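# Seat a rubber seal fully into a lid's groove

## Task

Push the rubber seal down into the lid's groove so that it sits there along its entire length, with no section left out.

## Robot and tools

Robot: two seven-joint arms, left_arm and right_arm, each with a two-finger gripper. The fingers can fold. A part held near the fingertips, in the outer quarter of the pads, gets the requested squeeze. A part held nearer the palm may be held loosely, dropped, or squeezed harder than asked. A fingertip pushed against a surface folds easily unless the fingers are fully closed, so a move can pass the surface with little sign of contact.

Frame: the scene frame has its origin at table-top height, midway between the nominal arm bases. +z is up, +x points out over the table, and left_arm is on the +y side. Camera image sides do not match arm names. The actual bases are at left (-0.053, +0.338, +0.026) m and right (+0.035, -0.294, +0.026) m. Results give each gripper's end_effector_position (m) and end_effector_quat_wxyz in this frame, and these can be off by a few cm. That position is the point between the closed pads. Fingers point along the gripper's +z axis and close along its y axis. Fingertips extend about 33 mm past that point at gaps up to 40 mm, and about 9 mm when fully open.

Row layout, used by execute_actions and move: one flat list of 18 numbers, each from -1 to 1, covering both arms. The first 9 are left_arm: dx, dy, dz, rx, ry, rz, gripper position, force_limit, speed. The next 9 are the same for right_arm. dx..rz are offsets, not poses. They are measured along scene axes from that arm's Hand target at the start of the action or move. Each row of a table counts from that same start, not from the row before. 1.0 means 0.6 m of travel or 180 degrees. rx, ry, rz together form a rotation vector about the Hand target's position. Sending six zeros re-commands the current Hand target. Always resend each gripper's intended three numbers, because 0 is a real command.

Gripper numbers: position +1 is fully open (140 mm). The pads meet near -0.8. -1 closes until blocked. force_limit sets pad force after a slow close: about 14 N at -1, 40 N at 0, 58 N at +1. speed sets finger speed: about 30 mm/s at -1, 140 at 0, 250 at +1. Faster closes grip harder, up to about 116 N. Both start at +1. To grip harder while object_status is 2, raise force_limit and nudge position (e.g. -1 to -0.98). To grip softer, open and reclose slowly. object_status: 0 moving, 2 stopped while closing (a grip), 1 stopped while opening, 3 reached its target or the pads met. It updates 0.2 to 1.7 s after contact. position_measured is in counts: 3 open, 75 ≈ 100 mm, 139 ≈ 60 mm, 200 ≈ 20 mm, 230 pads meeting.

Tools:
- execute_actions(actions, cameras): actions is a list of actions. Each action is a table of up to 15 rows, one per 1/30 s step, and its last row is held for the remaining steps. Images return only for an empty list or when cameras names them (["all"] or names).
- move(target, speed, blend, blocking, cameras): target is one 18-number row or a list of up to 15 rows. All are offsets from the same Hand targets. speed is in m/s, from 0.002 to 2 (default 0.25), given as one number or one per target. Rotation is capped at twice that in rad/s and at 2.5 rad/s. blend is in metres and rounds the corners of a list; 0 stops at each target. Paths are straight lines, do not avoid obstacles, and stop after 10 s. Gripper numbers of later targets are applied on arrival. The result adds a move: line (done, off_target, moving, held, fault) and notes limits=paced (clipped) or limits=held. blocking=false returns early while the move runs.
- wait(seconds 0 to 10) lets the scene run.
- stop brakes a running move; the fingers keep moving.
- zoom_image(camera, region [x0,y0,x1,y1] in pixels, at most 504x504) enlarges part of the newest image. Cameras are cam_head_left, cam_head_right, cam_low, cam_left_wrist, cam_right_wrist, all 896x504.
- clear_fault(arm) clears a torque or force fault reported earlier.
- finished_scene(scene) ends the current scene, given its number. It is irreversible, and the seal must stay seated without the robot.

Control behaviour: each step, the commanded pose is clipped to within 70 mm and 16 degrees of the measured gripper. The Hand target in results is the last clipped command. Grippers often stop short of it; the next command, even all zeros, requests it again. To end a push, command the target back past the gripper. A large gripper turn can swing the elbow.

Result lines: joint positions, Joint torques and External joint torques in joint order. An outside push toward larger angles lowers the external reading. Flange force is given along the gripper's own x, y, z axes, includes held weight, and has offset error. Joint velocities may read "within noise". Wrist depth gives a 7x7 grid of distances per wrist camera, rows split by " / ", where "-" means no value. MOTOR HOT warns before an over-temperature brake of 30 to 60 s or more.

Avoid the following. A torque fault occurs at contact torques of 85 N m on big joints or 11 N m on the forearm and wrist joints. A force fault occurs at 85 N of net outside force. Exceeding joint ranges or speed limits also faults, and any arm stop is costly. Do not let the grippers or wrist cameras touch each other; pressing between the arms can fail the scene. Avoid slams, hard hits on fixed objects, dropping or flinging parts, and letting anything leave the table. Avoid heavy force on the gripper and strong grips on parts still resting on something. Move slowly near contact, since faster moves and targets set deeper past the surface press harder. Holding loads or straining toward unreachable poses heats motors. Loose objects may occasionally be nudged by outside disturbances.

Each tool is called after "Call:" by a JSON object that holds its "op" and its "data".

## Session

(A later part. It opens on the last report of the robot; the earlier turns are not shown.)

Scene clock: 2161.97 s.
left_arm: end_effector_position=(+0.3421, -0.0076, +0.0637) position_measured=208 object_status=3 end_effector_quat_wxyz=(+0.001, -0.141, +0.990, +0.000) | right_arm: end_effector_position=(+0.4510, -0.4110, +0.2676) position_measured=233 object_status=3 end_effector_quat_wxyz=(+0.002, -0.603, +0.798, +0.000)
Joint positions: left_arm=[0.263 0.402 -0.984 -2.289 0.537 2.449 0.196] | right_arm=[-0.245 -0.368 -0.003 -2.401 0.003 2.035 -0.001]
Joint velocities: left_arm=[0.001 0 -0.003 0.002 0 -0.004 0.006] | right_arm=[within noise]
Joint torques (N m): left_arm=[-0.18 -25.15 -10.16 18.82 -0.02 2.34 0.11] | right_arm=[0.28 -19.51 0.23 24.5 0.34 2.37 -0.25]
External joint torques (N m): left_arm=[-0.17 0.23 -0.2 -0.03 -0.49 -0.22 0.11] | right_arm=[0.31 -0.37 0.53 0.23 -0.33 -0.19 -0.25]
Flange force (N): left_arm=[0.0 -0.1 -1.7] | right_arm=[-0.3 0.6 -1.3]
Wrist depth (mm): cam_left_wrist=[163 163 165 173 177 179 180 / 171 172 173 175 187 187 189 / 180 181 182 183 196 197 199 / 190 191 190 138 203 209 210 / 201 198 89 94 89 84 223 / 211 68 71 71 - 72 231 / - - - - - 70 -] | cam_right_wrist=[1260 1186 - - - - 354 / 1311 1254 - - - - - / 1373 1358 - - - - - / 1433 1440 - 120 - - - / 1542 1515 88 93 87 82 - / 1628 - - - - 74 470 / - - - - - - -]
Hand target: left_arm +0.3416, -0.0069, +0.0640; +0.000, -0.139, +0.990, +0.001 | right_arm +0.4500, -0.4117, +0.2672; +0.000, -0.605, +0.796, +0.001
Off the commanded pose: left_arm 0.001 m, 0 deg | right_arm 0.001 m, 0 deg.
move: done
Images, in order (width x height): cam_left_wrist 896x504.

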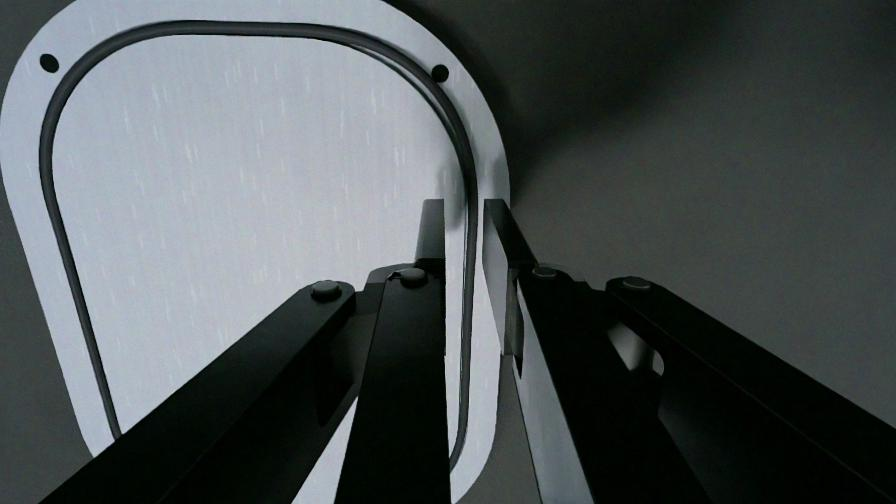

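Call:
{"op": "move", "data": {"target": [[-0.0908,-0.1102,0.0,0,0,-0.0406,-1,0,0,0,0,0,0,0,0,-1,0,0],[-0.0908,-0.1102,-0.0108,0,0,-0.0406,-1,0,0,0,0,0,0,0,0,-1,0,0],[-0.0968,-0.1052,-0.0358,0,0,-0.0406,-1,0,0,0,0,0,0,0,0,-1,0,0],[-0.0908,-0.1102,-0.0108,0,0,-0.0406,-1,0,0,0,0,0,0,0,0,-1,0,0],[-0.092,-0.0975,-0.0108,0,0,-0.085,-1,0,0,0,0,0,0,0,0,-1,0,0],[-0.098,-0.0925,-0.0358,0,0,-0.085,-1,0,0,0,0,0,0,0,0,-1,0,0],[-0.092,-0.0975,-0.0108,0,0,-0.085,-1,0,0,0,0,0,0,0,0,-1,0,0],[-0.0913,-0.0847,-0.0108,0,0,-0.1294,-1,0,0,0,0,0,0,0,0,-1,0,0],[-0.0973,-0.0797,-0.0358,0,0,-0.1294,-1,0,0,0,0,0,0,0,0,-1,0,0],[-0.0913,-0.0847,-0.0108,0,0,-0.1294,-1,0,0,0,0,0,0,0,0,-1,0,0]], "speed": [0.1,0.06,0.06,0.06,0.06,0.06,0.06,0.06,0.06,0.06], "blend": [0.003,0.003,0,0.003,0.003,0,0.003,0.003,0,0], "cameras": ["cam_left_wrist"]}}

Call:
{"op": "zoom_image", "data": {"camera": "cam_left_wrist", "region": [300, 130, 650, 330]}}

Scene clock: 2192.40 s.
left_arm: end_effector_position=(+0.2869, -0.0582, +0.0571) position_measured=233 object_status=3 end_effector_quat_wxyz=(+0.001, +0.062, +0.998, +0.000) | right_arm: end_effector_position=(+0.4510, -0.4110, +0.2676) position_measured=233 object_status=3 end_effector_quat_wxyz=(+0.002, -0.603, +0.798, +0.000)
Joint positions: left_arm=[0.202 0.476 -1.063 -2.288 0.657 2.423 0.378] | right_arm=[-0.245 -0.368 -0.003 -2.401 0.003 2.035 -0.001]
Joint velocities: left_arm=[0.001 -0.001 -0.001 0.001 0 -0.005 0.004] | right_arm=[within noise]
Joint torques (N m): left_arm=[-0.29 -24.23 -12.58 18.53 0.05 2.36 0.15] | right_arm=[0.31 -19.53 0.25 24.52 0.33 2.37 -0.26]
External joint torques (N m): left_arm=[-0.22 0.32 -0.21 0.43 -0.44 -0.19 0.15] | right_arm=[0.25 -0.39 0.47 0.2 -0.34 -0.2 -0.26]
Flange force (N): left_arm=[-1.7 -1.7 -1.2] | right_arm=[-0.2 0.7 -1.2]
Wrist depth (mm): cam_left_wrist=[169 169 170 171 171 172 173 / 176 177 177 179 180 181 182 / 185 186 187 185 189 191 191 / 195 195 187 125 187 201 203 / 207 205 82 83 88 209 215 / 219 - 71 67 - 70 226 / - - - - - 71 -] | cam_right_wrist=[1237 1214 - - - - - / 1285 1324 - - - - - / 1351 1351 - - 401 - - / 1410 1433 444 121 - - - / 1507 1490 88 93 87 82 - / 1561 - - - - 74 - / - - - - - - -]
Hand target: left_arm +0.2868, -0.0577, +0.0575; +0.000, +0.064, +0.998, +0.001 | right_arm +0.4500, -0.4117, +0.2672; +0.000, -0.605, +0.796, +0.001
Off the commanded pose: left_arm 0.001 m, 0 deg | right_arm 0.001 m, 0 deg.
move: done
Images, in order (width x height): cam_left_wrist 896x504.

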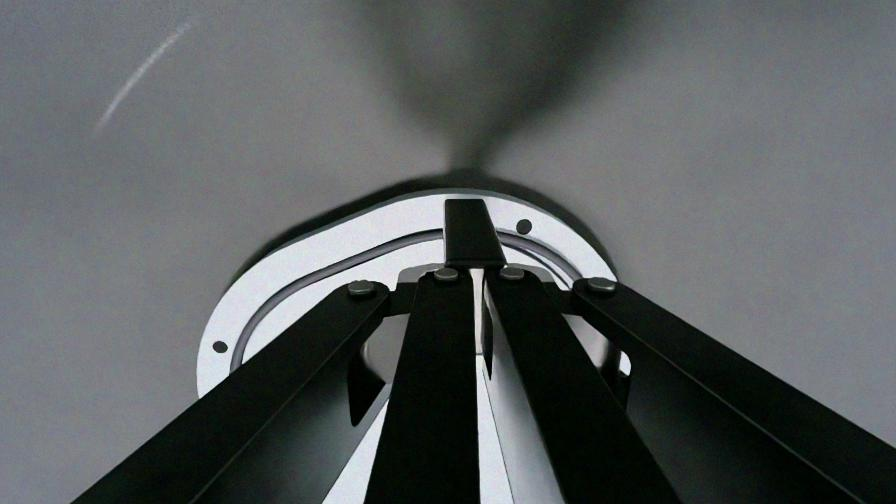

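Scaled by 1.440 from the camera's 896x504 image, which has a finer 1280x720 frame.

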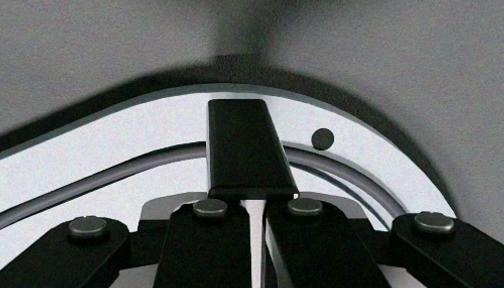

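Call:
{"op": "move", "data": {"target": [[0.0025,0.0125,0.0,0,0,-0.0444,-1,0,0,0,0,0,0,0,0,-1,0,0],[-0.0035,0.0175,-0.025,0,0,-0.0444,-1,0,0,0,0,0,0,0,0,-1,0,0],[0.0025,0.0125,0.0,0,0,-0.0444,-1,0,0,0,0,0,0,0,0,-1,0,0],[0.0067,0.0247,0.0,0,0,-0.0889,-1,0,0,0,0,0,0,0,0,-1,0,0],[0.0007,0.0297,-0.025,0,0,-0.0889,-1,0,0,0,0,0,0,0,0,-1,0,0],[0.0067,0.0247,0.0,0,0,-0.0889,-1,0,0,0,0,0,0,0,0,-1,0,0],[0.0125,0.036,0.0,0,0,-0.1333,-1,0,0,0,0,0,0,0,0,-1,0,0],[0.0065,0.041,-0.025,0,0,-0.1333,-1,0,0,0,0,0,0,0,0,-1,0,0],[0.0125,0.036,0.0,0,0,-0.1333,-1,0,0,0,0,0,0,0,0,-1,0,0],[0.0198,0.0465,0.0,0,0,-0.1778,-1,0,0,0,0,0,0,0,0,-1,0,0],[0.0138,0.0515,-0.025,0,0,-0.1778,-1,0,0,0,0,0,0,0,0,-1,0,0],[0.0198,0.0465,0.0,0,0,-0.1778,-1,0,0,0,0,0,0,0,0,-1,0,0]], "speed": 0.06, "blend": [0.003,0,0.003,0.003,0,0.003,0.003,0,0.003,0.003,0,0], "cameras": ["cam_left_wrist"]}}

Call:
{"op": "zoom_image", "data": {"camera": "cam_left_wrist", "region": [300, 130, 650, 330]}}

Scene clock: 2211.27 s.
left_arm: end_effector_position=(+0.2988, -0.0303, +0.0571) position_measured=233 object_status=3 end_effector_quat_wxyz=(+0.002, +0.335, +0.942, +0.001) | right_arm: end_effector_position=(+0.4510, -0.4110, +0.2676) position_measured=233 object_status=3 end_effector_quat_wxyz=(+0.002, -0.603, +0.798, +0.000)
Joint positions: left_arm=[0.423 0.605 -1.23 -2.312 0.847 2.34 0.866] | right_arm=[-0.245 -0.368 -0.003 -2.401 0.003 2.035 -0.001]
Joint velocities: left_arm=[0.001 0.001 -0.002 0.001 0.001 -0.004 0.006] | right_arm=[within noise]
Joint torques (N m): left_arm=[-0.27 -21.25 -16.56 16.91 0.06 2.23 0.16] | right_arm=[0.29 -19.5 0.25 24.51 0.35 2.37 -0.29]
External joint torques (N m): left_arm=[-0.34 0.64 -0.32 0.41 -0.49 -0.26 0.16] | right_arm=[0.24 -0.45 0.48 0.24 -0.32 -0.19 -0.28]
Flange force (N): left_arm=[-3.2 -0.8 -1.0] | right_arm=[-0.1 0.8 -1.3]
Wrist depth (mm): cam_left_wrist=[169 169 169 170 171 171 172 / 176 177 178 178 179 181 181 / 186 186 186 184 188 190 191 / 195 196 195 125 186 200 201 / 207 207 82 83 88 198 213 / 218 - 71 67 - 70 224 / - - - - - 71 -] | cam_right_wrist=[1267 1237 - - - - - / 1304 1273 - - - - 384 / 1365 1351 - - - - - / 1456 1473 - 120 - 432 431 / 1515 1490 88 93 87 82 442 / 1608 - - - - 74 - / - - - - - - -]
Hand target: left_arm +0.2987, -0.0298, +0.0575; +0.000, +0.336, +0.942, +0.001 | right_arm +0.4500, -0.4117, +0.2672; +0.000, -0.605, +0.796, +0.001
Off the commanded pose: left_arm 0.001 m, 0 deg | right_arm 0.001 m, 0 deg.
move: done
Images, in order (width x height): cam_left_wrist 896x504.

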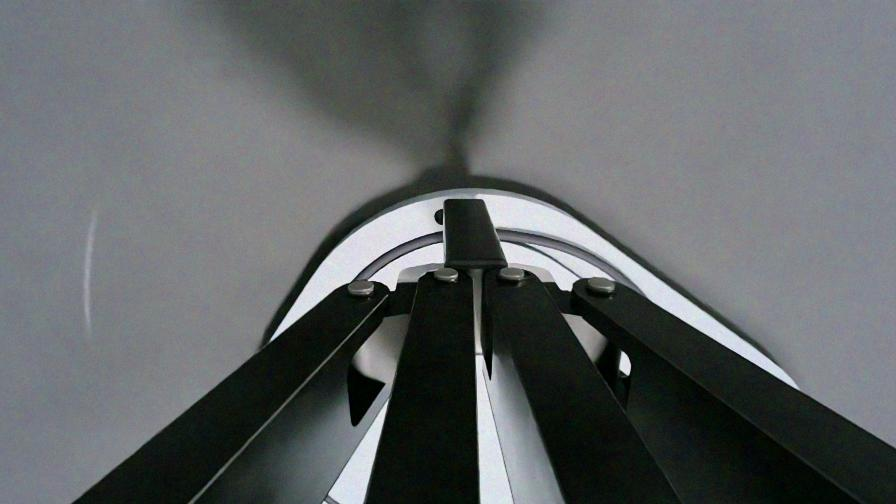

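Scaled by 1.440 from the camera's 896x504 image, which has a finer 1280x720 frame.

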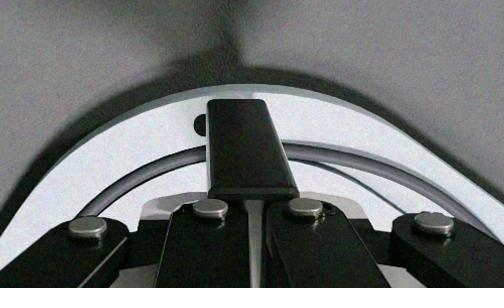

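Call:
{"op": "move", "data": {"target": [[0.0088,0.0093,0.0,0,0,-0.0444,-1,0,0,0,0,0,0,0,0,-1,0,0],[0.0028,0.0143,-0.025,0,0,-0.0444,-1,0,0,0,0,0,0,0,0,-1,0,0],[0.0088,0.0093,0.0,0,0,-0.0444,-1,0,0,0,0,0,0,0,0,-1,0,0],[0.0187,0.0173,0.0,0,0,-0.0889,-1,0,0,0,0,0,0,0,0,-1,0,0],[0.0127,0.0223,-0.025,0,0,-0.0889,-1,0,0,0,0,0,0,0,0,-1,0,0],[0.0187,0.0173,0.0,0,0,-0.0889,-1,0,0,0,0,0,0,0,0,-1,0,0],[0.0297,0.0238,0.0,0,0,-0.1333,-1,0,0,0,0,0,0,0,0,-1,0,0],[0.0237,0.0288,-0.025,0,0,-0.1333,-1,0,0,0,0,0,0,0,0,-1,0,0],[0.0297,0.0238,0.0,0,0,-0.1333,-1,0,0,0,0,0,0,0,0,-1,0,0],[0.0415,0.0288,0.0,0,0,-0.1778,-1,0,0,0,0,0,0,0,0,-1,0,0],[0.0355,0.0338,-0.025,0,0,-0.1778,-1,0,0,0,0,0,0,0,0,-1,0,0],[0.0415,0.0288,0.0,0,0,-0.1778,-1,0,0,0,0,0,0,0,0,-1,0,0]], "speed": 0.06, "blend": [0.003,0,0.003,0.003,0,0.003,0.003,0,0.003,0.003,0,0], "cameras": ["cam_left_wrist"]}}

Call:
{"op": "zoom_image", "data": {"camera": "cam_left_wrist", "region": [300, 130, 650, 330]}}

Scene clock: 2234.87 s.
left_arm: end_effector_position=(+0.3233, -0.0134, +0.0569) position_measured=233 object_status=3 end_effector_quat_wxyz=(+0.002, +0.582, +0.813, +0.001) | right_arm: end_effector_position=(+0.4510, -0.4110, +0.2676) position_measured=233 object_status=3 end_effector_quat_wxyz=(+0.002, -0.603, +0.798, +0.000)
Joint positions: left_arm=[0.531 0.766 -1.307 -2.274 1.001 2.221 1.396] | right_arm=[-0.245 -0.368 -0.003 -2.401 0.003 2.035 -0.001]
Joint velocities: left_arm=[0 0 -0.001 0 0.001 -0.004 0.006] | right_arm=[within noise]
Joint torques (N m): left_arm=[-0.31 -22.53 -20.76 15.07 0.12 2.28 0.18] | right_arm=[0.32 -19.5 0.25 24.51 0.35 2.38 -0.25]
External joint torques (N m): left_arm=[-0.38 0.24 -0.3 0.38 -0.52 -0.18 0.18] | right_arm=[0.29 -0.32 0.49 0.19 -0.32 -0.19 -0.25]
Flange force (N): left_arm=[-2.5 0.9 -1.4] | right_arm=[-0.3 0.5 -1.1]
Wrist depth (mm): cam_left_wrist=[170 168 169 169 169 169 170 / 176 176 177 177 178 179 179 / 185 186 186 183 184 184 186 / 195 195 194 125 184 187 186 / 207 207 82 83 88 192 197 / 220 - 71 67 - 70 206 / - - - - - 71 -] | cam_right_wrist=[1254 1298 - - 392 - 366 / 1285 1304 - - - - - / 1358 1365 - - - - - / 1448 1433 - 120 - - - / 1507 1515 88 93 87 87 - / 1579 - - - - 74 - / - - - - - - -]
Hand target: left_arm +0.3236, -0.0125, +0.0575; +0.000, +0.583, +0.812, +0.001 | right_arm +0.4500, -0.4117, +0.2672; +0.000, -0.605, +0.796, +0.001
Off the commanded pose: left_arm 0.001 m, 0 deg | right_arm 0.001 m, 0 deg.
move: done
Images, in order (width x height): cam_left_wrist 896x504.

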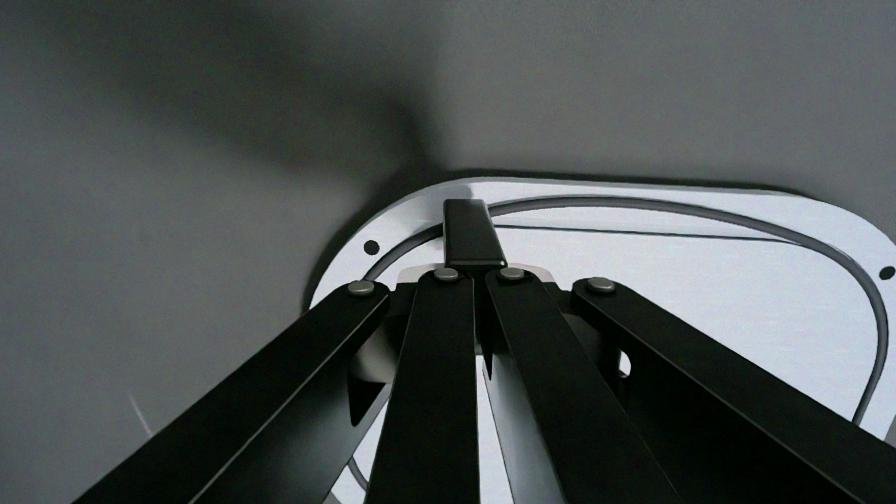

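Scaled by 1.440 from the camera's 896x504 image, which has a finer 1280x720 frame.

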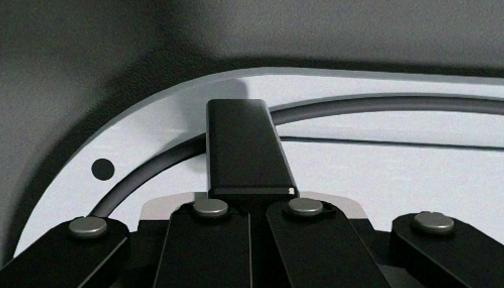

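Call:
{"op": "move", "data": {"target": [[0.01,-0.02,0.06,0,0,0.05,-1,0,0,0,0,0,0,0,0,-1,0,0],[0.17,0.0455,0.06,0,0,0.478,-0.324,0.2,0,0,0,0,0,0,0,-1,0,0],[0.17,0.0455,0.01,0,0,0.478,-0.324,0.2,0,0,0,0,0,0,0,-1,0,0]], "speed": 0.25, "blend": [0.02,0.01,0], "cameras": ["cam_left_wrist"]}}

Call:
{"op": "zoom_image", "data": {"camera": "cam_left_wrist", "region": [300, 0, 600, 450]}}

Scene clock: 2262.10 s.
left_arm: end_effector_position=(+0.4244, +0.0154, +0.0633) position_measured=170 object_status=3 end_effector_quat_wxyz=(-0.003, -0.126, +0.992, +0.001) | right_arm: end_effector_position=(+0.4510, -0.4110, +0.2676) position_measured=233 object_status=3 end_effector_quat_wxyz=(+0.002, -0.603, +0.798, +0.000)
Joint positions: left_arm=[0.219 0.516 -0.854 -2.09 0.555 2.359 0.353] | right_arm=[-0.245 -0.368 -0.003 -2.401 0.003 2.035 -0.001]
Joint velocities: left_arm=[0 0 0.001 0 0 0.003 -0.006] | right_arm=[within noise]
Joint torques (N m): left_arm=[-1.14 -32.86 -11.43 19.34 0.88 2.85 -0.3] | right_arm=[0.24 -19.5 0.21 24.51 0.36 2.38 -0.27]
External joint torques (N m): left_arm=[-1.13 0.22 0.56 -0.17 0.35 0.31 -0.3] | right_arm=[0.26 -0.26 0.5 0.14 -0.31 -0.2 -0.27]
Flange force (N): left_arm=[-0.2 -3.7 4.7] | right_arm=[-0.2 0.5 -1.0]
Wrist depth (mm): cam_left_wrist=[162 163 164 165 177 179 180 / 169 170 172 173 186 187 189 / 178 180 181 182 195 198 199 / 187 189 188 190 162 207 210 / 198 84 93 204 94 88 220 / - 71 67 230 - 77 67 / - - - 246 - - 67] | cam_right_wrist=[1237 1040 - - - - 367 / 1285 1317 - - - - - / 1338 1365 - - - - - / 1433 1425 - 120 - - - / 1542 1498 88 93 87 87 - / 1618 - - - - 74 - / - - - - - - -]
Hand target: left_arm +0.4256, +0.0148, +0.0635; +0.000, -0.128, +0.992, +0.001 | right_arm +0.4500, -0.4117, +0.2672; +0.000, -0.605, +0.796, +0.001
Off the commanded pose: left_arm 0.001 m, 0 deg | right_arm 0.001 m, 0 deg.
move: done; blend cut to 0 m at target 2
Images, in order (width x height): cam_left_wrist 896x504.

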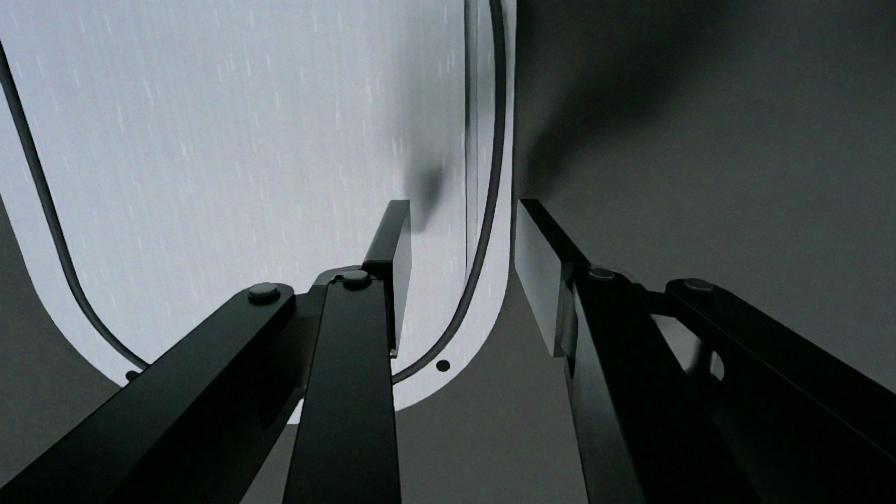

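Scaled by 1.120 from the camera's 896x504 image, which has a finer 1280x720 frame.

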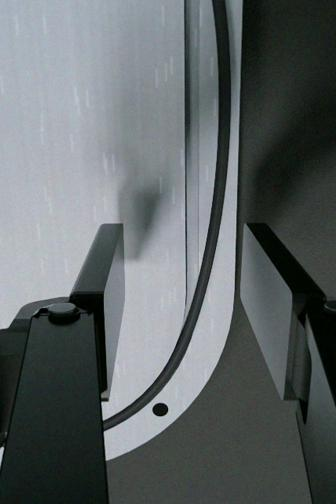

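Call:
{"op": "move", "data": {"target": [[-0.09,-0.09,0.283,0,0,0,1,0,0.5,0,0,0,0,0,0,-1,0,0]], "speed": 0.3, "cameras": ["cam_left_wrist"]}}

Call:
{"op": "zoom_image", "data": {"camera": "cam_left_wrist", "region": [220, 0, 560, 380]}}

Scene clock: 2270.63 s.
left_arm: end_effector_position=(+0.3735, -0.0400, +0.2339) position_measured=3 object_status=3 end_effector_quat_wxyz=(+0.002, -0.130, +0.991, -0.001) | right_arm: end_effector_position=(+0.4510, -0.4110, +0.2676) position_measured=233 object_status=3 end_effector_quat_wxyz=(+0.002, -0.603, +0.798, +0.000)
Joint positions: left_arm=[0.362 0.172 -1.151 -2.005 0.182 2.072 0.455] | right_arm=[-0.245 -0.368 -0.003 -2.401 0.003 2.035 -0.001]
Joint velocities: left_arm=[0 0 0 0 0 -0.001 0.004] | right_arm=[within noise]
Joint torques (N m): left_arm=[-0.32 -19.44 -5.43 23.28 0.13 2.29 0.06] | right_arm=[0.3 -19.48 0.23 24.49 0.33 2.37 -0.27]
External joint torques (N m): left_arm=[-0.39 -0.45 -0.49 -0.71 -0.54 -0.25 0.06] | right_arm=[0.24 -0.21 0.44 0.09 -0.34 -0.21 -0.27]
Flange force (N): left_arm=[4.7 6.3 -1.5] | right_arm=[-0.1 0.5 -0.9]
Wrist depth (mm): cam_left_wrist=[328 330 321 322 331 333 336 / 343 346 336 336 348 349 352 / 361 362 354 353 366 371 371 / 377 145 375 374 387 137 385 / - 114 402 395 409 137 97 / - 1464 431 435 438 442 98 / - 1594 1574 1584 463 467 -] | cam_right_wrist=[1231 1380 383 362 - - - / 1304 1344 - - - - - / 1365 1304 403 435 - - - / 1440 1440 - 131 - - - / 1533 1473 88 93 87 82 - / 1608 - - - - 74 - / - - - - - - -]
Hand target: left_arm +0.3716, -0.0392, +0.2333; +0.000, -0.128, +0.992, +0.001 | right_arm +0.4500, -0.4117, +0.2672; +0.000, -0.605, +0.796, +0.001
Off the commanded pose: left_arm 0.002 m, 0 deg | right_arm 0.001 m, 0 deg.
move: done
Images, in order (width x height): cam_left_wrist 896x504.

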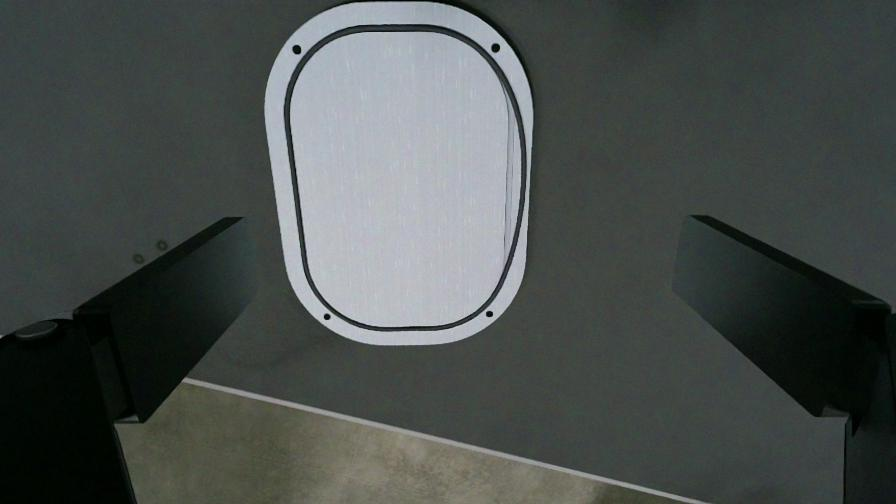

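Scaled by 1.326 from the camera's 896x504 image, which has a finer 1280x720 frame.

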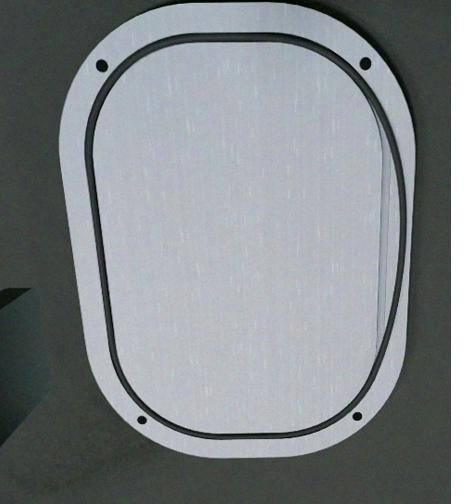

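Call:
{"op": "zoom_image", "data": {"camera": "cam_left_wrist", "region": [300, 240, 540, 360]}}

Call:
{"op": "zoom_image", "data": {"camera": "cam_left_wrist", "region": [260, 0, 400, 130]}}

Scaled by 2.100 from the camera's 896x504 image, which has a finer 1280x720 frame.

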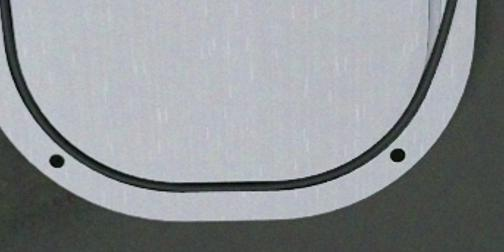

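Scaled by 3.600 from the camera's 896x504 image, which has a finer 1280x720 frame.

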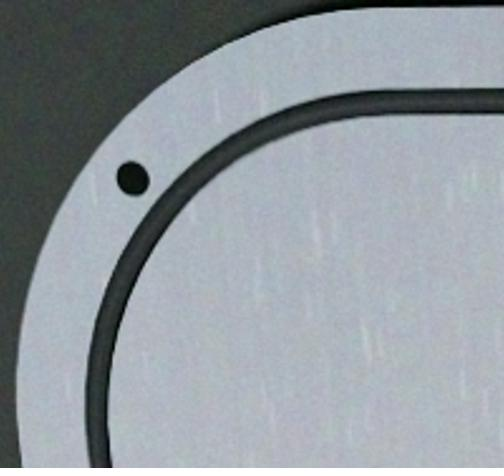

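Call:
{"op": "move", "data": {"target": [[0.027,0.075,-0.2,0,0,0.003,-0.324,0.2,0.3,0,0,0,0,0,0,-1,0,0],[0.027,0.075,-0.288,0,0,0.003,-0.324,0.2,0.3,0,0,0,0,0,0,-1,0,0]], "speed": [0.25,0.12], "blend": [0.01,0], "cameras": ["cam_left_wrist"]}}

Call:
{"op": "zoom_image", "data": {"camera": "cam_left_wrist", "region": [360, 0, 560, 300]}}

Scene clock: 2305.10 s.
left_arm: end_effector_position=(+0.3857, +0.0068, +0.0594) position_measured=170 object_status=3 end_effector_quat_wxyz=(-0.003, -0.130, +0.992, +0.002) | right_arm: end_effector_position=(+0.4510, -0.4110, +0.2676) position_measured=233 object_status=3 end_effector_quat_wxyz=(+0.002, -0.603, +0.798, +0.000)
Joint positions: left_arm=[0.196 0.445 -0.86 -2.192 0.514 2.418 0.312] | right_arm=[-0.245 -0.368 -0.003 -2.401 0.003 2.035 -0.001]
Joint velocities: left_arm=[0.001 0.001 0 0 0 -0.001 -0.006] | right_arm=[within noise]
Joint torques (N m): left_arm=[-1.1 -30.65 -9.63 19.59 0.51 2.83 -0.34] | right_arm=[0.31 -19.49 0.28 24.48 0.35 2.38 -0.24]
External joint torques (N m): left_arm=[-0.91 -0.33 0.78 0.44 0.01 0.31 -0.34] | right_arm=[0.33 -0.35 0.58 0.16 -0.32 -0.19 -0.24]
Flange force (N): left_arm=[-0.7 -4.0 3.6] | right_arm=[-0.4 0.7 -1.1]
Wrist depth (mm): cam_left_wrist=[159 159 161 162 174 176 177 / 166 167 169 170 182 184 186 / 175 176 177 179 191 193 196 / 184 186 184 187 162 204 206 / 194 84 93 200 94 88 216 / - 71 67 213 - 77 67 / - - - 242 - - 67] | cam_right_wrist=[1237 386 372 - - - - / 1304 1291 - - 394 - 390 / 1373 1351 421 - 414 - - / 1456 1417 430 120 - - 425 / 1515 1465 88 93 87 82 - / 1599 - - - - 74 472 / - - - - - - -]
Hand target: left_arm +0.3878, +0.0058, +0.0605; +0.000, -0.133, +0.991, +0.001 | right_arm +0.4500, -0.4117, +0.2672; +0.000, -0.605, +0.796, +0.001
Off the commanded pose: left_arm 0.003 m, 0 deg | right_arm 0.001 m, 0 deg.
move: done
Images, in order (width x height): cam_left_wrist 896x504.

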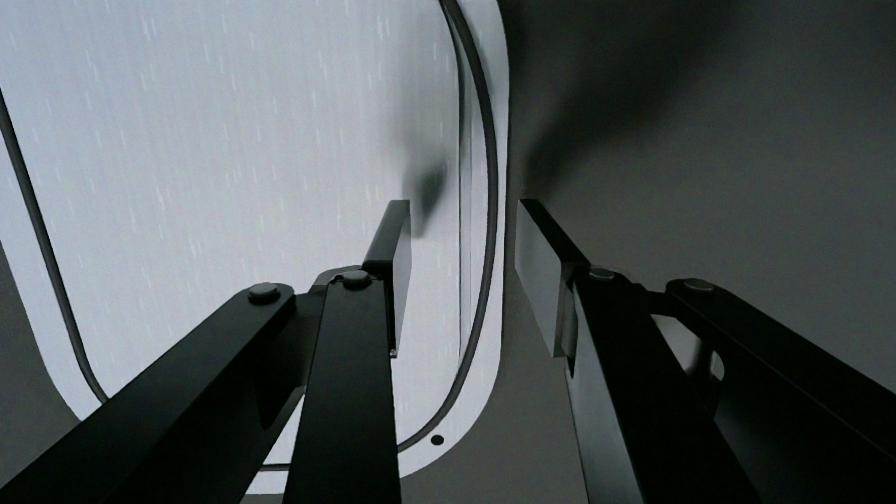

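Scaled by 1.680 from the camera's 896x504 image, which has a finer 1280x720 frame.

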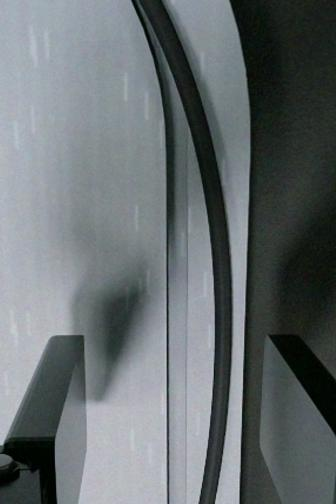

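Call:
{"op": "move", "data": {"target": [[-0.0005,0.0017,-0.0165,0,0,0,-0.324,0.2,0,0,0,0,0,0,0,-1,0,0],[-0.0005,0.0017,-0.0165,0,0,0,-0.73,0.2,-0.8,0,0,0,0,0,0,-1,0,0],[-0.0005,0.0017,-0.012,0,0,0,-0.73,0.2,-0.8,0,0,0,0,0,0,-1,0,0],[-0.0005,0.0017,-0.012,0,0,0,-1,0.2,-0.8,0,0,0,0,0,0,-1,0,0]], "speed": 0.05, "cameras": ["cam_left_wrist"]}}

Call:
{"op": "zoom_image", "data": {"camera": "cam_left_wrist", "region": [360, 0, 560, 300]}}

Scene clock: 2314.23 s.
left_arm: end_effector_position=(+0.3885, +0.0065, +0.0532) position_measured=232 object_status=0 end_effector_quat_wxyz=(+0.001, -0.132, +0.991, +0.001) | right_arm: end_effector_position=(+0.4510, -0.4110, +0.2676) position_measured=233 object_status=3 end_effector_quat_wxyz=(+0.002, -0.603, +0.798, +0.000)
Joint positions: left_arm=[0.176 0.455 -0.835 -2.192 0.53 2.438 0.299] | right_arm=[-0.245 -0.368 -0.003 -2.401 0.003 2.035 -0.001]
Joint torques (N m): left_arm=[-0.27 -31.11 -10.48 18.52 0.05 2.58 -0.12] | right_arm=[0.32 -19.46 0.24 24.52 0.34 2.37 -0.26]
External joint torques (N m): left_arm=[-0.33 -0.09 -0.28 -0.54 -0.43 0.04 -0.12] | right_arm=[0.33 -0.4 0.53 0.27 -0.33 -0.19 -0.26]
Flange force (N): left_arm=[2.1 1.5 -1.1] | right_arm=[-0.3 0.5 -1.3]
Wrist depth (mm): cam_left_wrist=[154 154 155 156 168 169 170 / 161 162 162 164 176 178 179 / 169 170 171 172 186 187 188 / 179 180 180 124 195 198 199 / 188 189 82 83 88 205 211 / 198 67 71 67 - 70 222 / - - - - - 71 -] | cam_right_wrist=[1231 1130 - - - - - / 1291 1311 - - - 383 - / 1351 1351 - - - 408 - / 1465 1433 438 120 121 - - / 1524 1498 88 93 87 82 - / 1618 - - - - 74 - / - - - - - - -]
Hand target: left_arm +0.3875, +0.0068, +0.0533; +0.000, -0.133, +0.991, +0.001 | right_arm +0.4500, -0.4117, +0.2672; +0.000, -0.605, +0.796, +0.001
Off the commanded pose: left_arm 0.001 m, 0 deg | right_arm 0.001 m, 0 deg.
move: done
Images, in order (width x height): cam_left_wrist 896x504.

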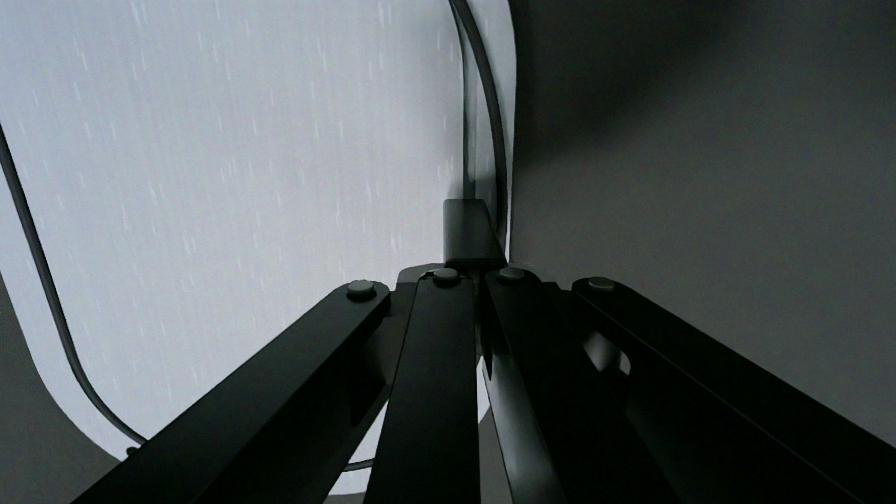

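Scaled by 1.680 from the camera's 896x504 image, which has a finer 1280x720 frame.

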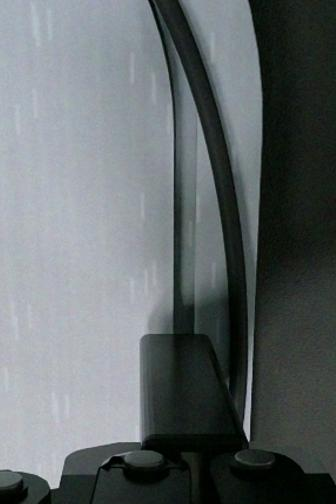

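Call:
{"op": "move", "data": {"target": [[0,0,0.005,0,0,0,-1,0.2,-0.8,0,0,0,0,0,0,-1,0,0],[0,0,0.005,0,0,0,-0.324,0.2,0,0,0,0,0,0,0,-1,0,0],[0,0,-0.0075,0,0,0,-0.324,0.2,0,0,0,0,0,0,0,-1,0,0],[0,0,-0.0075,0,0,0,-0.73,0.2,-0.8,0,0,0,0,0,0,-1,0,0]], "speed": 0.05, "cameras": ["cam_left_wrist"]}}

Call:
{"op": "zoom_image", "data": {"camera": "cam_left_wrist", "region": [360, 0, 560, 300]}}

Scene clock: 2322.53 s.
left_arm: end_effector_position=(+0.3873, +0.0073, +0.0492) position_measured=221 object_status=0 end_effector_quat_wxyz=(-0.001, -0.132, +0.991, +0.001) | right_arm: end_effector_position=(+0.4510, -0.4110, +0.2676) position_measured=233 object_status=3 end_effector_quat_wxyz=(+0.002, -0.603, +0.798, +0.000)
Joint positions: left_arm=[0.171 0.462 -0.827 -2.192 0.534 2.44 0.297] | right_arm=[-0.245 -0.368 -0.003 -2.401 0.003 2.035 -0.001]
Joint torques (N m): left_arm=[-1.01 -30.93 -9.8 18.7 0.63 2.84 -0.32] | right_arm=[0.29 -19.51 0.24 24.47 0.34 2.36 -0.28]
External joint torques (N m): left_arm=[-1.12 0.28 0.42 -0.2 0.15 0.31 -0.32] | right_arm=[0.27 -0.27 0.48 0.1 -0.33 -0.22 -0.28]
Flange force (N): left_arm=[0.4 -3.4 4.7] | right_arm=[-0.2 0.6 -1.0]
Wrist depth (mm): cam_left_wrist=[151 150 151 152 164 165 167 / 157 158 159 160 173 174 175 / 165 166 167 168 182 184 185 / 174 175 176 124 190 194 195 / 184 184 81 83 88 200 207 / 194 68 71 67 - 72 217 / - - - - - 69 -] | cam_right_wrist=[1254 383 - - - - - / 1298 1291 - - - - 384 / 1338 1358 - 415 - - - / 1448 1456 - 120 - 419 - / 1515 1524 88 93 87 87 - / 1599 - - - - 74 - / - - - - - - -]
Hand target: left_arm +0.3875, +0.0068, +0.0488; +0.000, -0.133, +0.991, +0.001 | right_arm +0.4500, -0.4117, +0.2672; +0.000, -0.605, +0.796, +0.001
Off the commanded pose: left_arm 0.001 m, 0 deg | right_arm 0.001 m, 0 deg.
move: done
Images, in order (width x height): cam_left_wrist 896x504.

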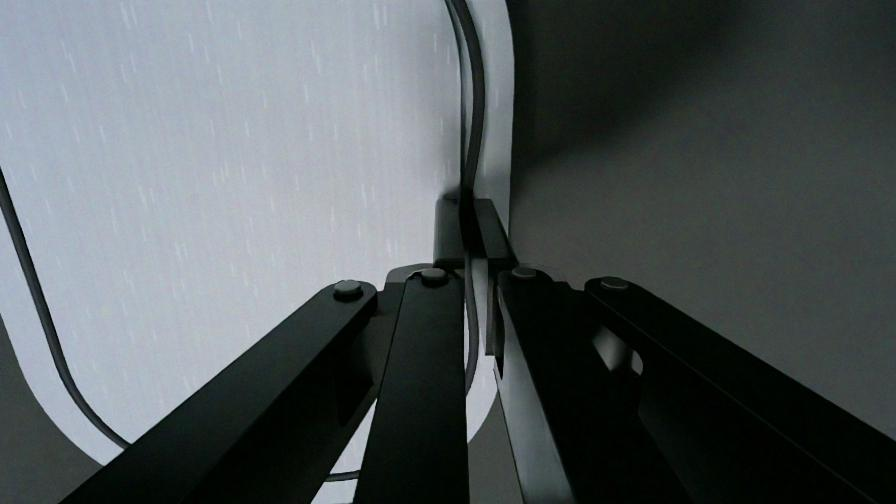

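Scaled by 1.680 from the camera's 896x504 image, which has a finer 1280x720 frame.

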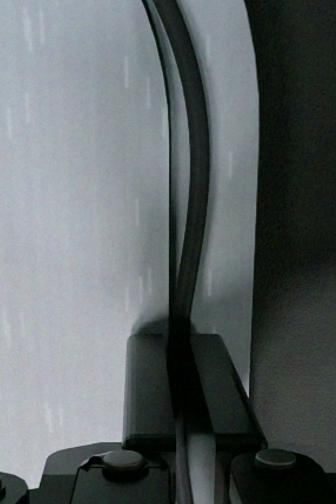

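Call:
{"op": "move", "data": {"target": [[0,0,0.0022,0,0,0,-0.73,0.2,-0.8,0,0,0,0,0,0,-1,0,0],[0,0,0.0022,0,0,0,-1,0.2,-0.8,0,0,0,0,0,0,-1,0,0],[-0.004,0.005,-0.0165,0,0,0,-1,0.2,-0.8,0,0,0,0,0,0,-1,0,0]], "speed": 0.03, "cameras": ["cam_left_wrist"]}}

Call:
{"op": "zoom_image", "data": {"camera": "cam_left_wrist", "region": [360, 0, 560, 300]}}

Scene clock: 2330.23 s.
left_arm: end_effector_position=(+0.3870, +0.0080, +0.0478) position_measured=229 object_status=2 end_effector_quat_wxyz=(+0.004, -0.130, +0.991, +0.003) | right_arm: end_effector_position=(+0.4510, -0.4110, +0.2676) position_measured=233 object_status=3 end_effector_quat_wxyz=(+0.002, -0.603, +0.798, +0.000)
Joint positions: left_arm=[0.16 0.456 -0.817 -2.199 0.545 2.45 0.287] | right_arm=[-0.245 -0.368 -0.003 -2.401 0.003 2.035 -0.001]
Joint torques (N m): left_arm=[-0.55 -21.87 -4.5 15.21 2.16 4.99 -0.31] | right_arm=[0.34 -19.51 0.26 24.52 0.34 2.37 -0.29]
External joint torques (N m): left_arm=[-0.67 9.42 5.5 -3.74 1.69 2.44 -0.31] | right_arm=[0.39 -0.39 0.59 0.25 -0.32 -0.19 -0.29]
Flange force (N): left_arm=[-7.7 -13.0 41.4] | right_arm=[-0.4 0.6 -1.3]
Wrist depth (mm): cam_left_wrist=[149 148 150 150 163 163 165 / 155 156 157 159 171 173 174 / 163 164 166 167 180 183 184 / 173 174 175 119 189 192 194 / 183 183 83 83 88 199 206 / 192 - 71 67 - 70 217 / - - - - - 71 -] | cam_right_wrist=[1237 1298 - - 371 - - / 1304 1260 - - - - - / 1365 1344 - - - - - / 1448 1402 - 120 - - - / 1515 1515 88 93 87 82 - / 1618 - - - - 74 - / - - - - - - -]
Hand target: left_arm +0.3851, +0.0098, +0.0389; +0.000, -0.133, +0.991, +0.001 | right_arm +0.4500, -0.4117, +0.2672; +0.000, -0.605, +0.796, +0.001
Off the commanded pose: left_arm 0.009 m, 1 deg | right_arm 0.001 m, 0 deg.
move: off_target (left_arm)
Images, in order (width x height): cam_left_wrist 896x504.

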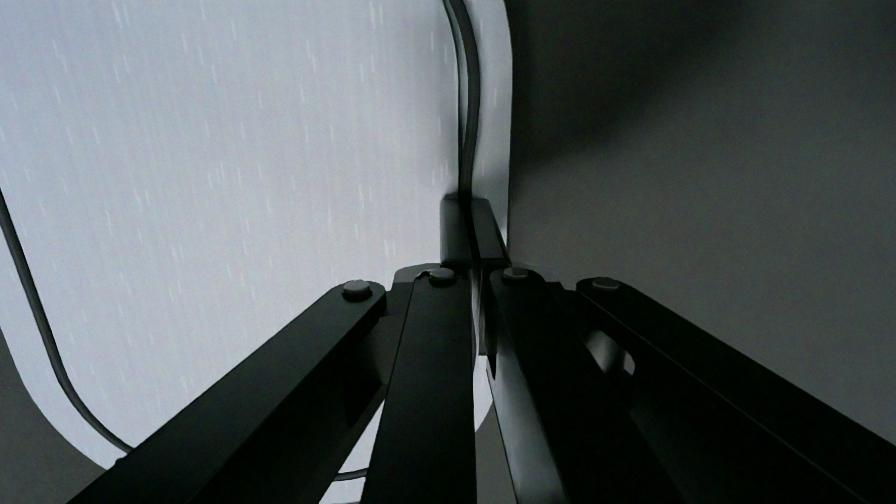

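Scaled by 1.680 from the camera's 896x504 image, which has a finer 1280x720 frame.

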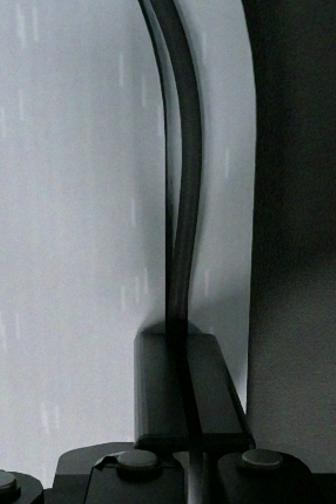

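Call:
{"op": "move", "data": {"target": [[0.004,-0.005,0.0165,0,0,0,-1,0.2,-0.8,0,0,0,0,0,0,-1,0,0],[0.0045,-0.0067,0.0145,0,0,0,-1,0.2,-0.8,0,0,0,0,0,0,-1,0,0],[0.0045,-0.0067,0.0145,0,0,0,-0.73,0.2,-0.8,0,0,0,0,0,0,-1,0,0],[0.0045,-0.0067,0.0187,0,0,0,-0.73,0.2,-0.8,0,0,0,0,0,0,-1,0,0],[0.0045,-0.0067,0.0187,0,0,0,-1,0.2,-0.8,0,0,0,0,0,0,-1,0,0],[0.0015,-0.0032,0.0,0,0,0,-1,0.2,-0.8,0,0,0,0,0,0,-1,0,0]], "speed": 0.03, "cameras": ["cam_left_wrist"]}}

Call:
{"op": "zoom_image", "data": {"camera": "cam_left_wrist", "region": [360, 0, 560, 300]}}

Scene clock: 2344.87 s.
left_arm: end_effector_position=(+0.3898, +0.0061, +0.0479) position_measured=229 object_status=2 end_effector_quat_wxyz=(+0.005, -0.130, +0.992, +0.002) | right_arm: end_effector_position=(+0.4510, -0.4110, +0.2676) position_measured=233 object_status=3 end_effector_quat_wxyz=(+0.002, -0.603, +0.798, +0.000)
Joint positions: left_arm=[0.159 0.464 -0.817 -2.191 0.552 2.45 0.285] | right_arm=[-0.245 -0.368 -0.003 -2.401 0.003 2.035 -0.001]
Joint velocities: left_arm=[-0.002 0 0.002 0 0.001 0.003 -0.001] | right_arm=[within noise]
Joint torques (N m): left_arm=[-1.07 -22.35 -5.56 14.88 1.61 4.1 -0.47] | right_arm=[0.29 -19.53 0.25 24.53 0.35 2.36 -0.26]
External joint torques (N m): left_arm=[-1.07 9.15 4.71 -4.01 1.13 1.55 -0.47] | right_arm=[0.32 -0.43 0.55 0.27 -0.32 -0.2 -0.26]
Flange force (N): left_arm=[-6.2 -12.7 36.9] | right_arm=[-0.4 0.7 -1.4]
Wrist depth (mm): cam_left_wrist=[149 149 150 150 162 163 164 / 156 156 157 158 171 172 173 / 164 165 166 166 180 181 183 / 173 174 174 119 189 191 194 / 184 184 83 83 88 199 206 / 193 - 71 67 - 70 217 / - - - - - 71 -] | cam_right_wrist=[1225 1317 - - - - - / 1304 1219 389 - - 384 - / 1365 1373 - - - - - / 1448 1456 437 120 - - - / 1542 1507 88 93 87 82 - / 1608 - - - - 74 - / - - - - - - -]
Hand target: left_arm +0.3860, +0.0079, +0.0389; +0.000, -0.133, +0.991, +0.001 | right_arm +0.4500, -0.4117, +0.2672; +0.000, -0.605, +0.796, +0.001
Off the commanded pose: left_arm 0.010 m, 1 deg | right_arm 0.001 m, 0 deg.
move: off_target (left_arm)
Images, in order (width x height): cam_left_wrist 896x504.

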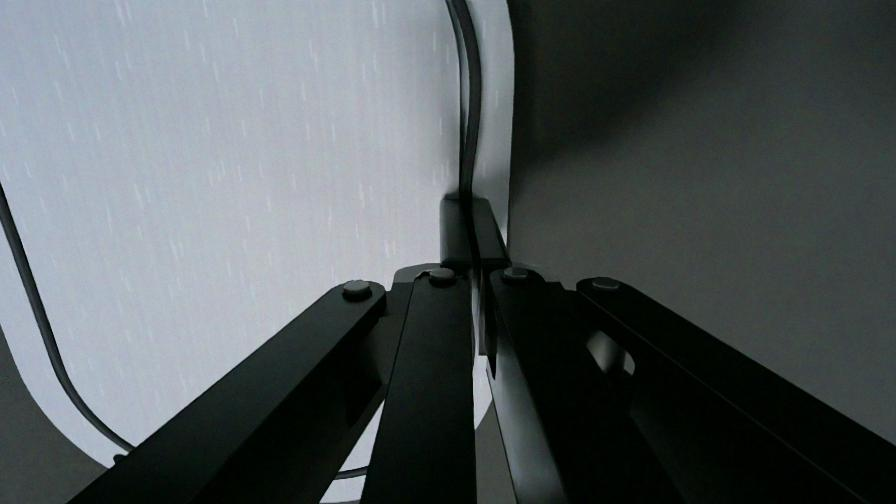

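Scaled by 1.680 from the camera's 896x504 image, which has a finer 1280x720 frame.

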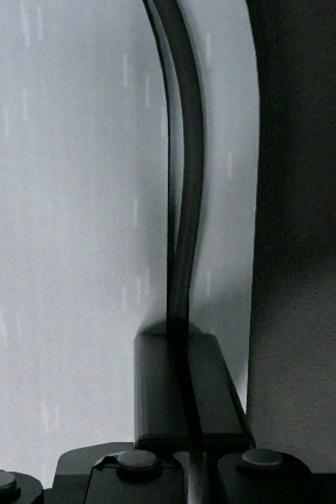

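Call:
{"op": "move", "data": {"target": [[0,0,-0.0045,0,0,0,-1,0.2,-0.8,0,0,0,0,0,0,-1,0,0],[0.003,-0.0035,0.0145,0,0,0,-1,0.2,-0.8,0,0,0,0,0,0,-1,0,0],[0.003,-0.0035,0.0145,0,0,0,-0.7,0.2,-0.8,0,0,0,0,0,0,-1,0,0],[0.003,-0.0035,0.022,0,0,0,-0.7,0.2,-0.8,0,0,0,0,0,0,-1,0,0]], "speed": 0.03, "cameras": ["cam_left_wrist"]}}

Call:
{"op": "zoom_image", "data": {"camera": "cam_left_wrist", "region": [360, 0, 560, 300]}}

Scene clock: 2361.40 s.
left_arm: end_effector_position=(+0.3880, +0.0052, +0.0514) position_measured=217 object_status=3 end_effector_quat_wxyz=(+0.001, -0.134, +0.991, +0.000) | right_arm: end_effector_position=(+0.4510, -0.4110, +0.2676) position_measured=233 object_status=3 end_effector_quat_wxyz=(+0.002, -0.603, +0.798, +0.000)
Joint positions: left_arm=[0.173 0.46 -0.833 -2.191 0.536 2.441 0.289] | right_arm=[-0.245 -0.368 -0.003 -2.401 0.003 2.035 -0.001]
Joint velocities: left_arm=[0.003 0 -0.001 0.001 0.001 -0.004 0.001] | right_arm=[within noise]
Joint torques (N m): left_arm=[-0.07 -31.11 -10.37 18.98 0.02 2.3 0.17] | right_arm=[0.29 -19.53 0.25 24.52 0.35 2.37 -0.24]
External joint torques (N m): left_arm=[-0.09 -0.02 -0.05 0.01 -0.46 -0.25 0.17] | right_arm=[0.22 -0.59 0.44 0.3 -0.33 -0.18 -0.24]
Flange force (N): left_arm=[-0.2 0.1 -1.8] | right_arm=[-0.2 1.1 -1.6]
Wrist depth (mm): cam_left_wrist=[152 153 153 154 166 167 168 / 159 160 161 162 174 175 177 / 168 169 169 170 184 185 187 / 177 178 178 125 192 195 197 / 187 186 83 83 88 88 209 / 196 68 72 67 - 72 219 / - - - - - 71 -] | cam_right_wrist=[1231 382 375 - - - - / 1311 1331 - - - - - / 1365 1380 - - - 405 - / 1433 1425 - 120 - 424 - / 1533 1524 88 93 87 83 454 / 1608 - - - - 74 - / - - - - - - -]
Hand target: left_arm +0.3878, +0.0058, +0.0521; +0.000, -0.133, +0.991, +0.001 | right_arm +0.4500, -0.4117, +0.2672; +0.000, -0.605, +0.796, +0.001
Off the commanded pose: left_arm 0.001 m, 0 deg | right_arm 0.001 m, 0 deg.
move: done
Images, in order (width x height): cam_left_wrist 896x504.

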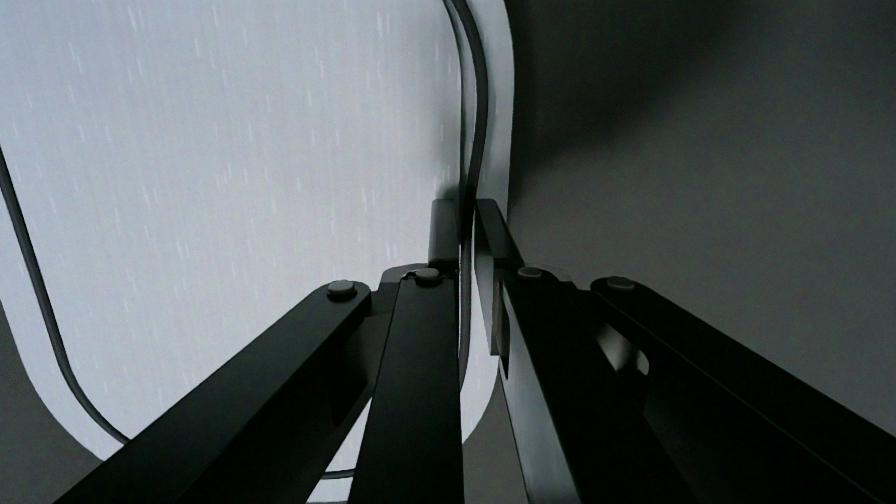

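Scaled by 1.680 from the camera's 896x504 image, which has a finer 1280x720 frame.

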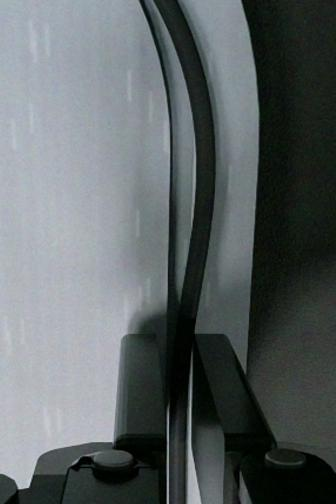

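Call:
{"op": "move", "data": {"target": [[0,0,0.002,0,0,0,-1,0.2,0,0,0,0,0,0,0,-1,0,0],[-0.004,0.005,-0.0215,0,0,0,-1,0.2,0,0,0,0,0,0,0,-1,0,0],[0,0,0.0,0,0,0,-1,0.2,0,0,0,0,0,0,0,-1,0,0],[0,0,0.015,0,0,0,-0.52,0.2,0,0,0,0,0,0,0,-1,0,0]], "speed": 0.04, "blend": [0,0,0.002,0], "cameras": ["cam_left_wrist"]}}

Call:
{"op": "zoom_image", "data": {"camera": "cam_left_wrist", "region": [300, 0, 600, 450]}}

Scene clock: 2371.23 s.
left_arm: end_effector_position=(+0.3880, +0.0054, +0.0608) position_measured=195 object_status=0 end_effector_quat_wxyz=(+0.001, -0.134, +0.991, +0.000) | right_arm: end_effector_position=(+0.4510, -0.4110, +0.2676) position_measured=233 object_status=3 end_effector_quat_wxyz=(+0.002, -0.603, +0.798, +0.000)
Joint positions: left_arm=[0.196 0.444 -0.86 -2.191 0.52 2.424 0.3] | right_arm=[-0.245 -0.368 -0.003 -2.401 0.003 2.035 -0.001]
Joint torques (N m): left_arm=[-0.54 -30 -10.53 19.54 0.26 2.3 0.14] | right_arm=[0.29 -19.51 0.22 24.49 0.34 2.37 -0.3]
External joint torques (N m): left_arm=[-0.47 0.22 -0.26 0.32 -0.23 -0.24 0.14] | right_arm=[0.22 -0.4 0.42 0.19 -0.33 -0.2 -0.3]
Flange force (N): left_arm=[-1.1 -2.3 -0.5] | right_arm=[0.0 0.8 -1.2]
Wrist depth (mm): cam_left_wrist=[160 161 162 163 174 176 177 / 168 169 170 171 183 184 186 / 177 178 179 180 193 195 196 / 187 187 187 186 200 205 207 / 197 194 94 195 88 85 219 / - 68 72 212 - 73 70 / - - - - - 71 -] | cam_right_wrist=[1248 1267 - - - 365 - / 1298 1324 - - 387 - - / 1365 1365 416 - 415 - - / 1448 1448 - 120 427 - - / 1507 1515 88 93 87 82 - / 1608 - - - - 74 466 / - - - - - - -]
Hand target: left_arm +0.3878, +0.0058, +0.0611; +0.000, -0.133, +0.991, +0.001 | right_arm +0.4500, -0.4117, +0.2672; +0.000, -0.605, +0.796, +0.001
Off the commanded pose: left_arm 0.001 m, 0 deg | right_arm 0.001 m, 0 deg.
move: done
Images, in order (width x height): cam_left_wrist 896x504.

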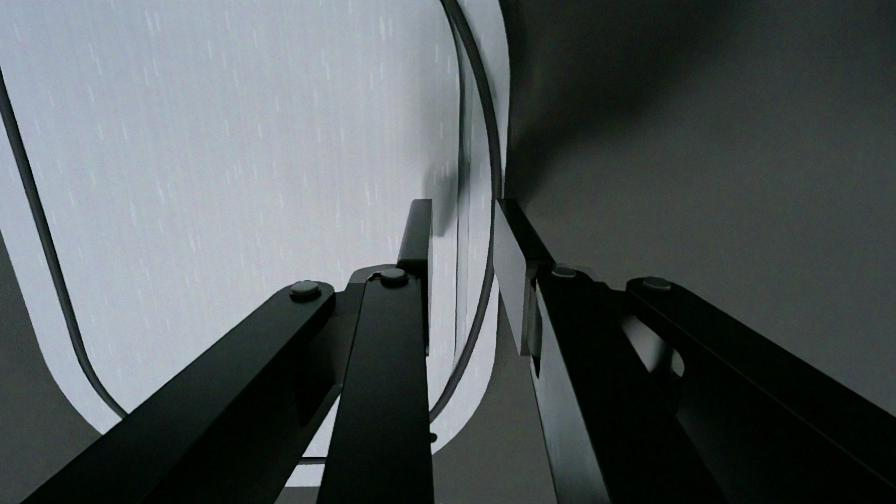

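Scaled by 1.120 from the camera's 896x504 image, which has a finer 1280x720 frame.

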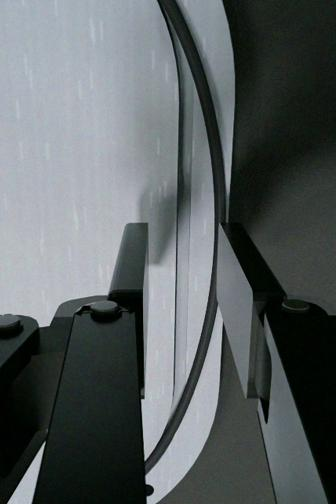

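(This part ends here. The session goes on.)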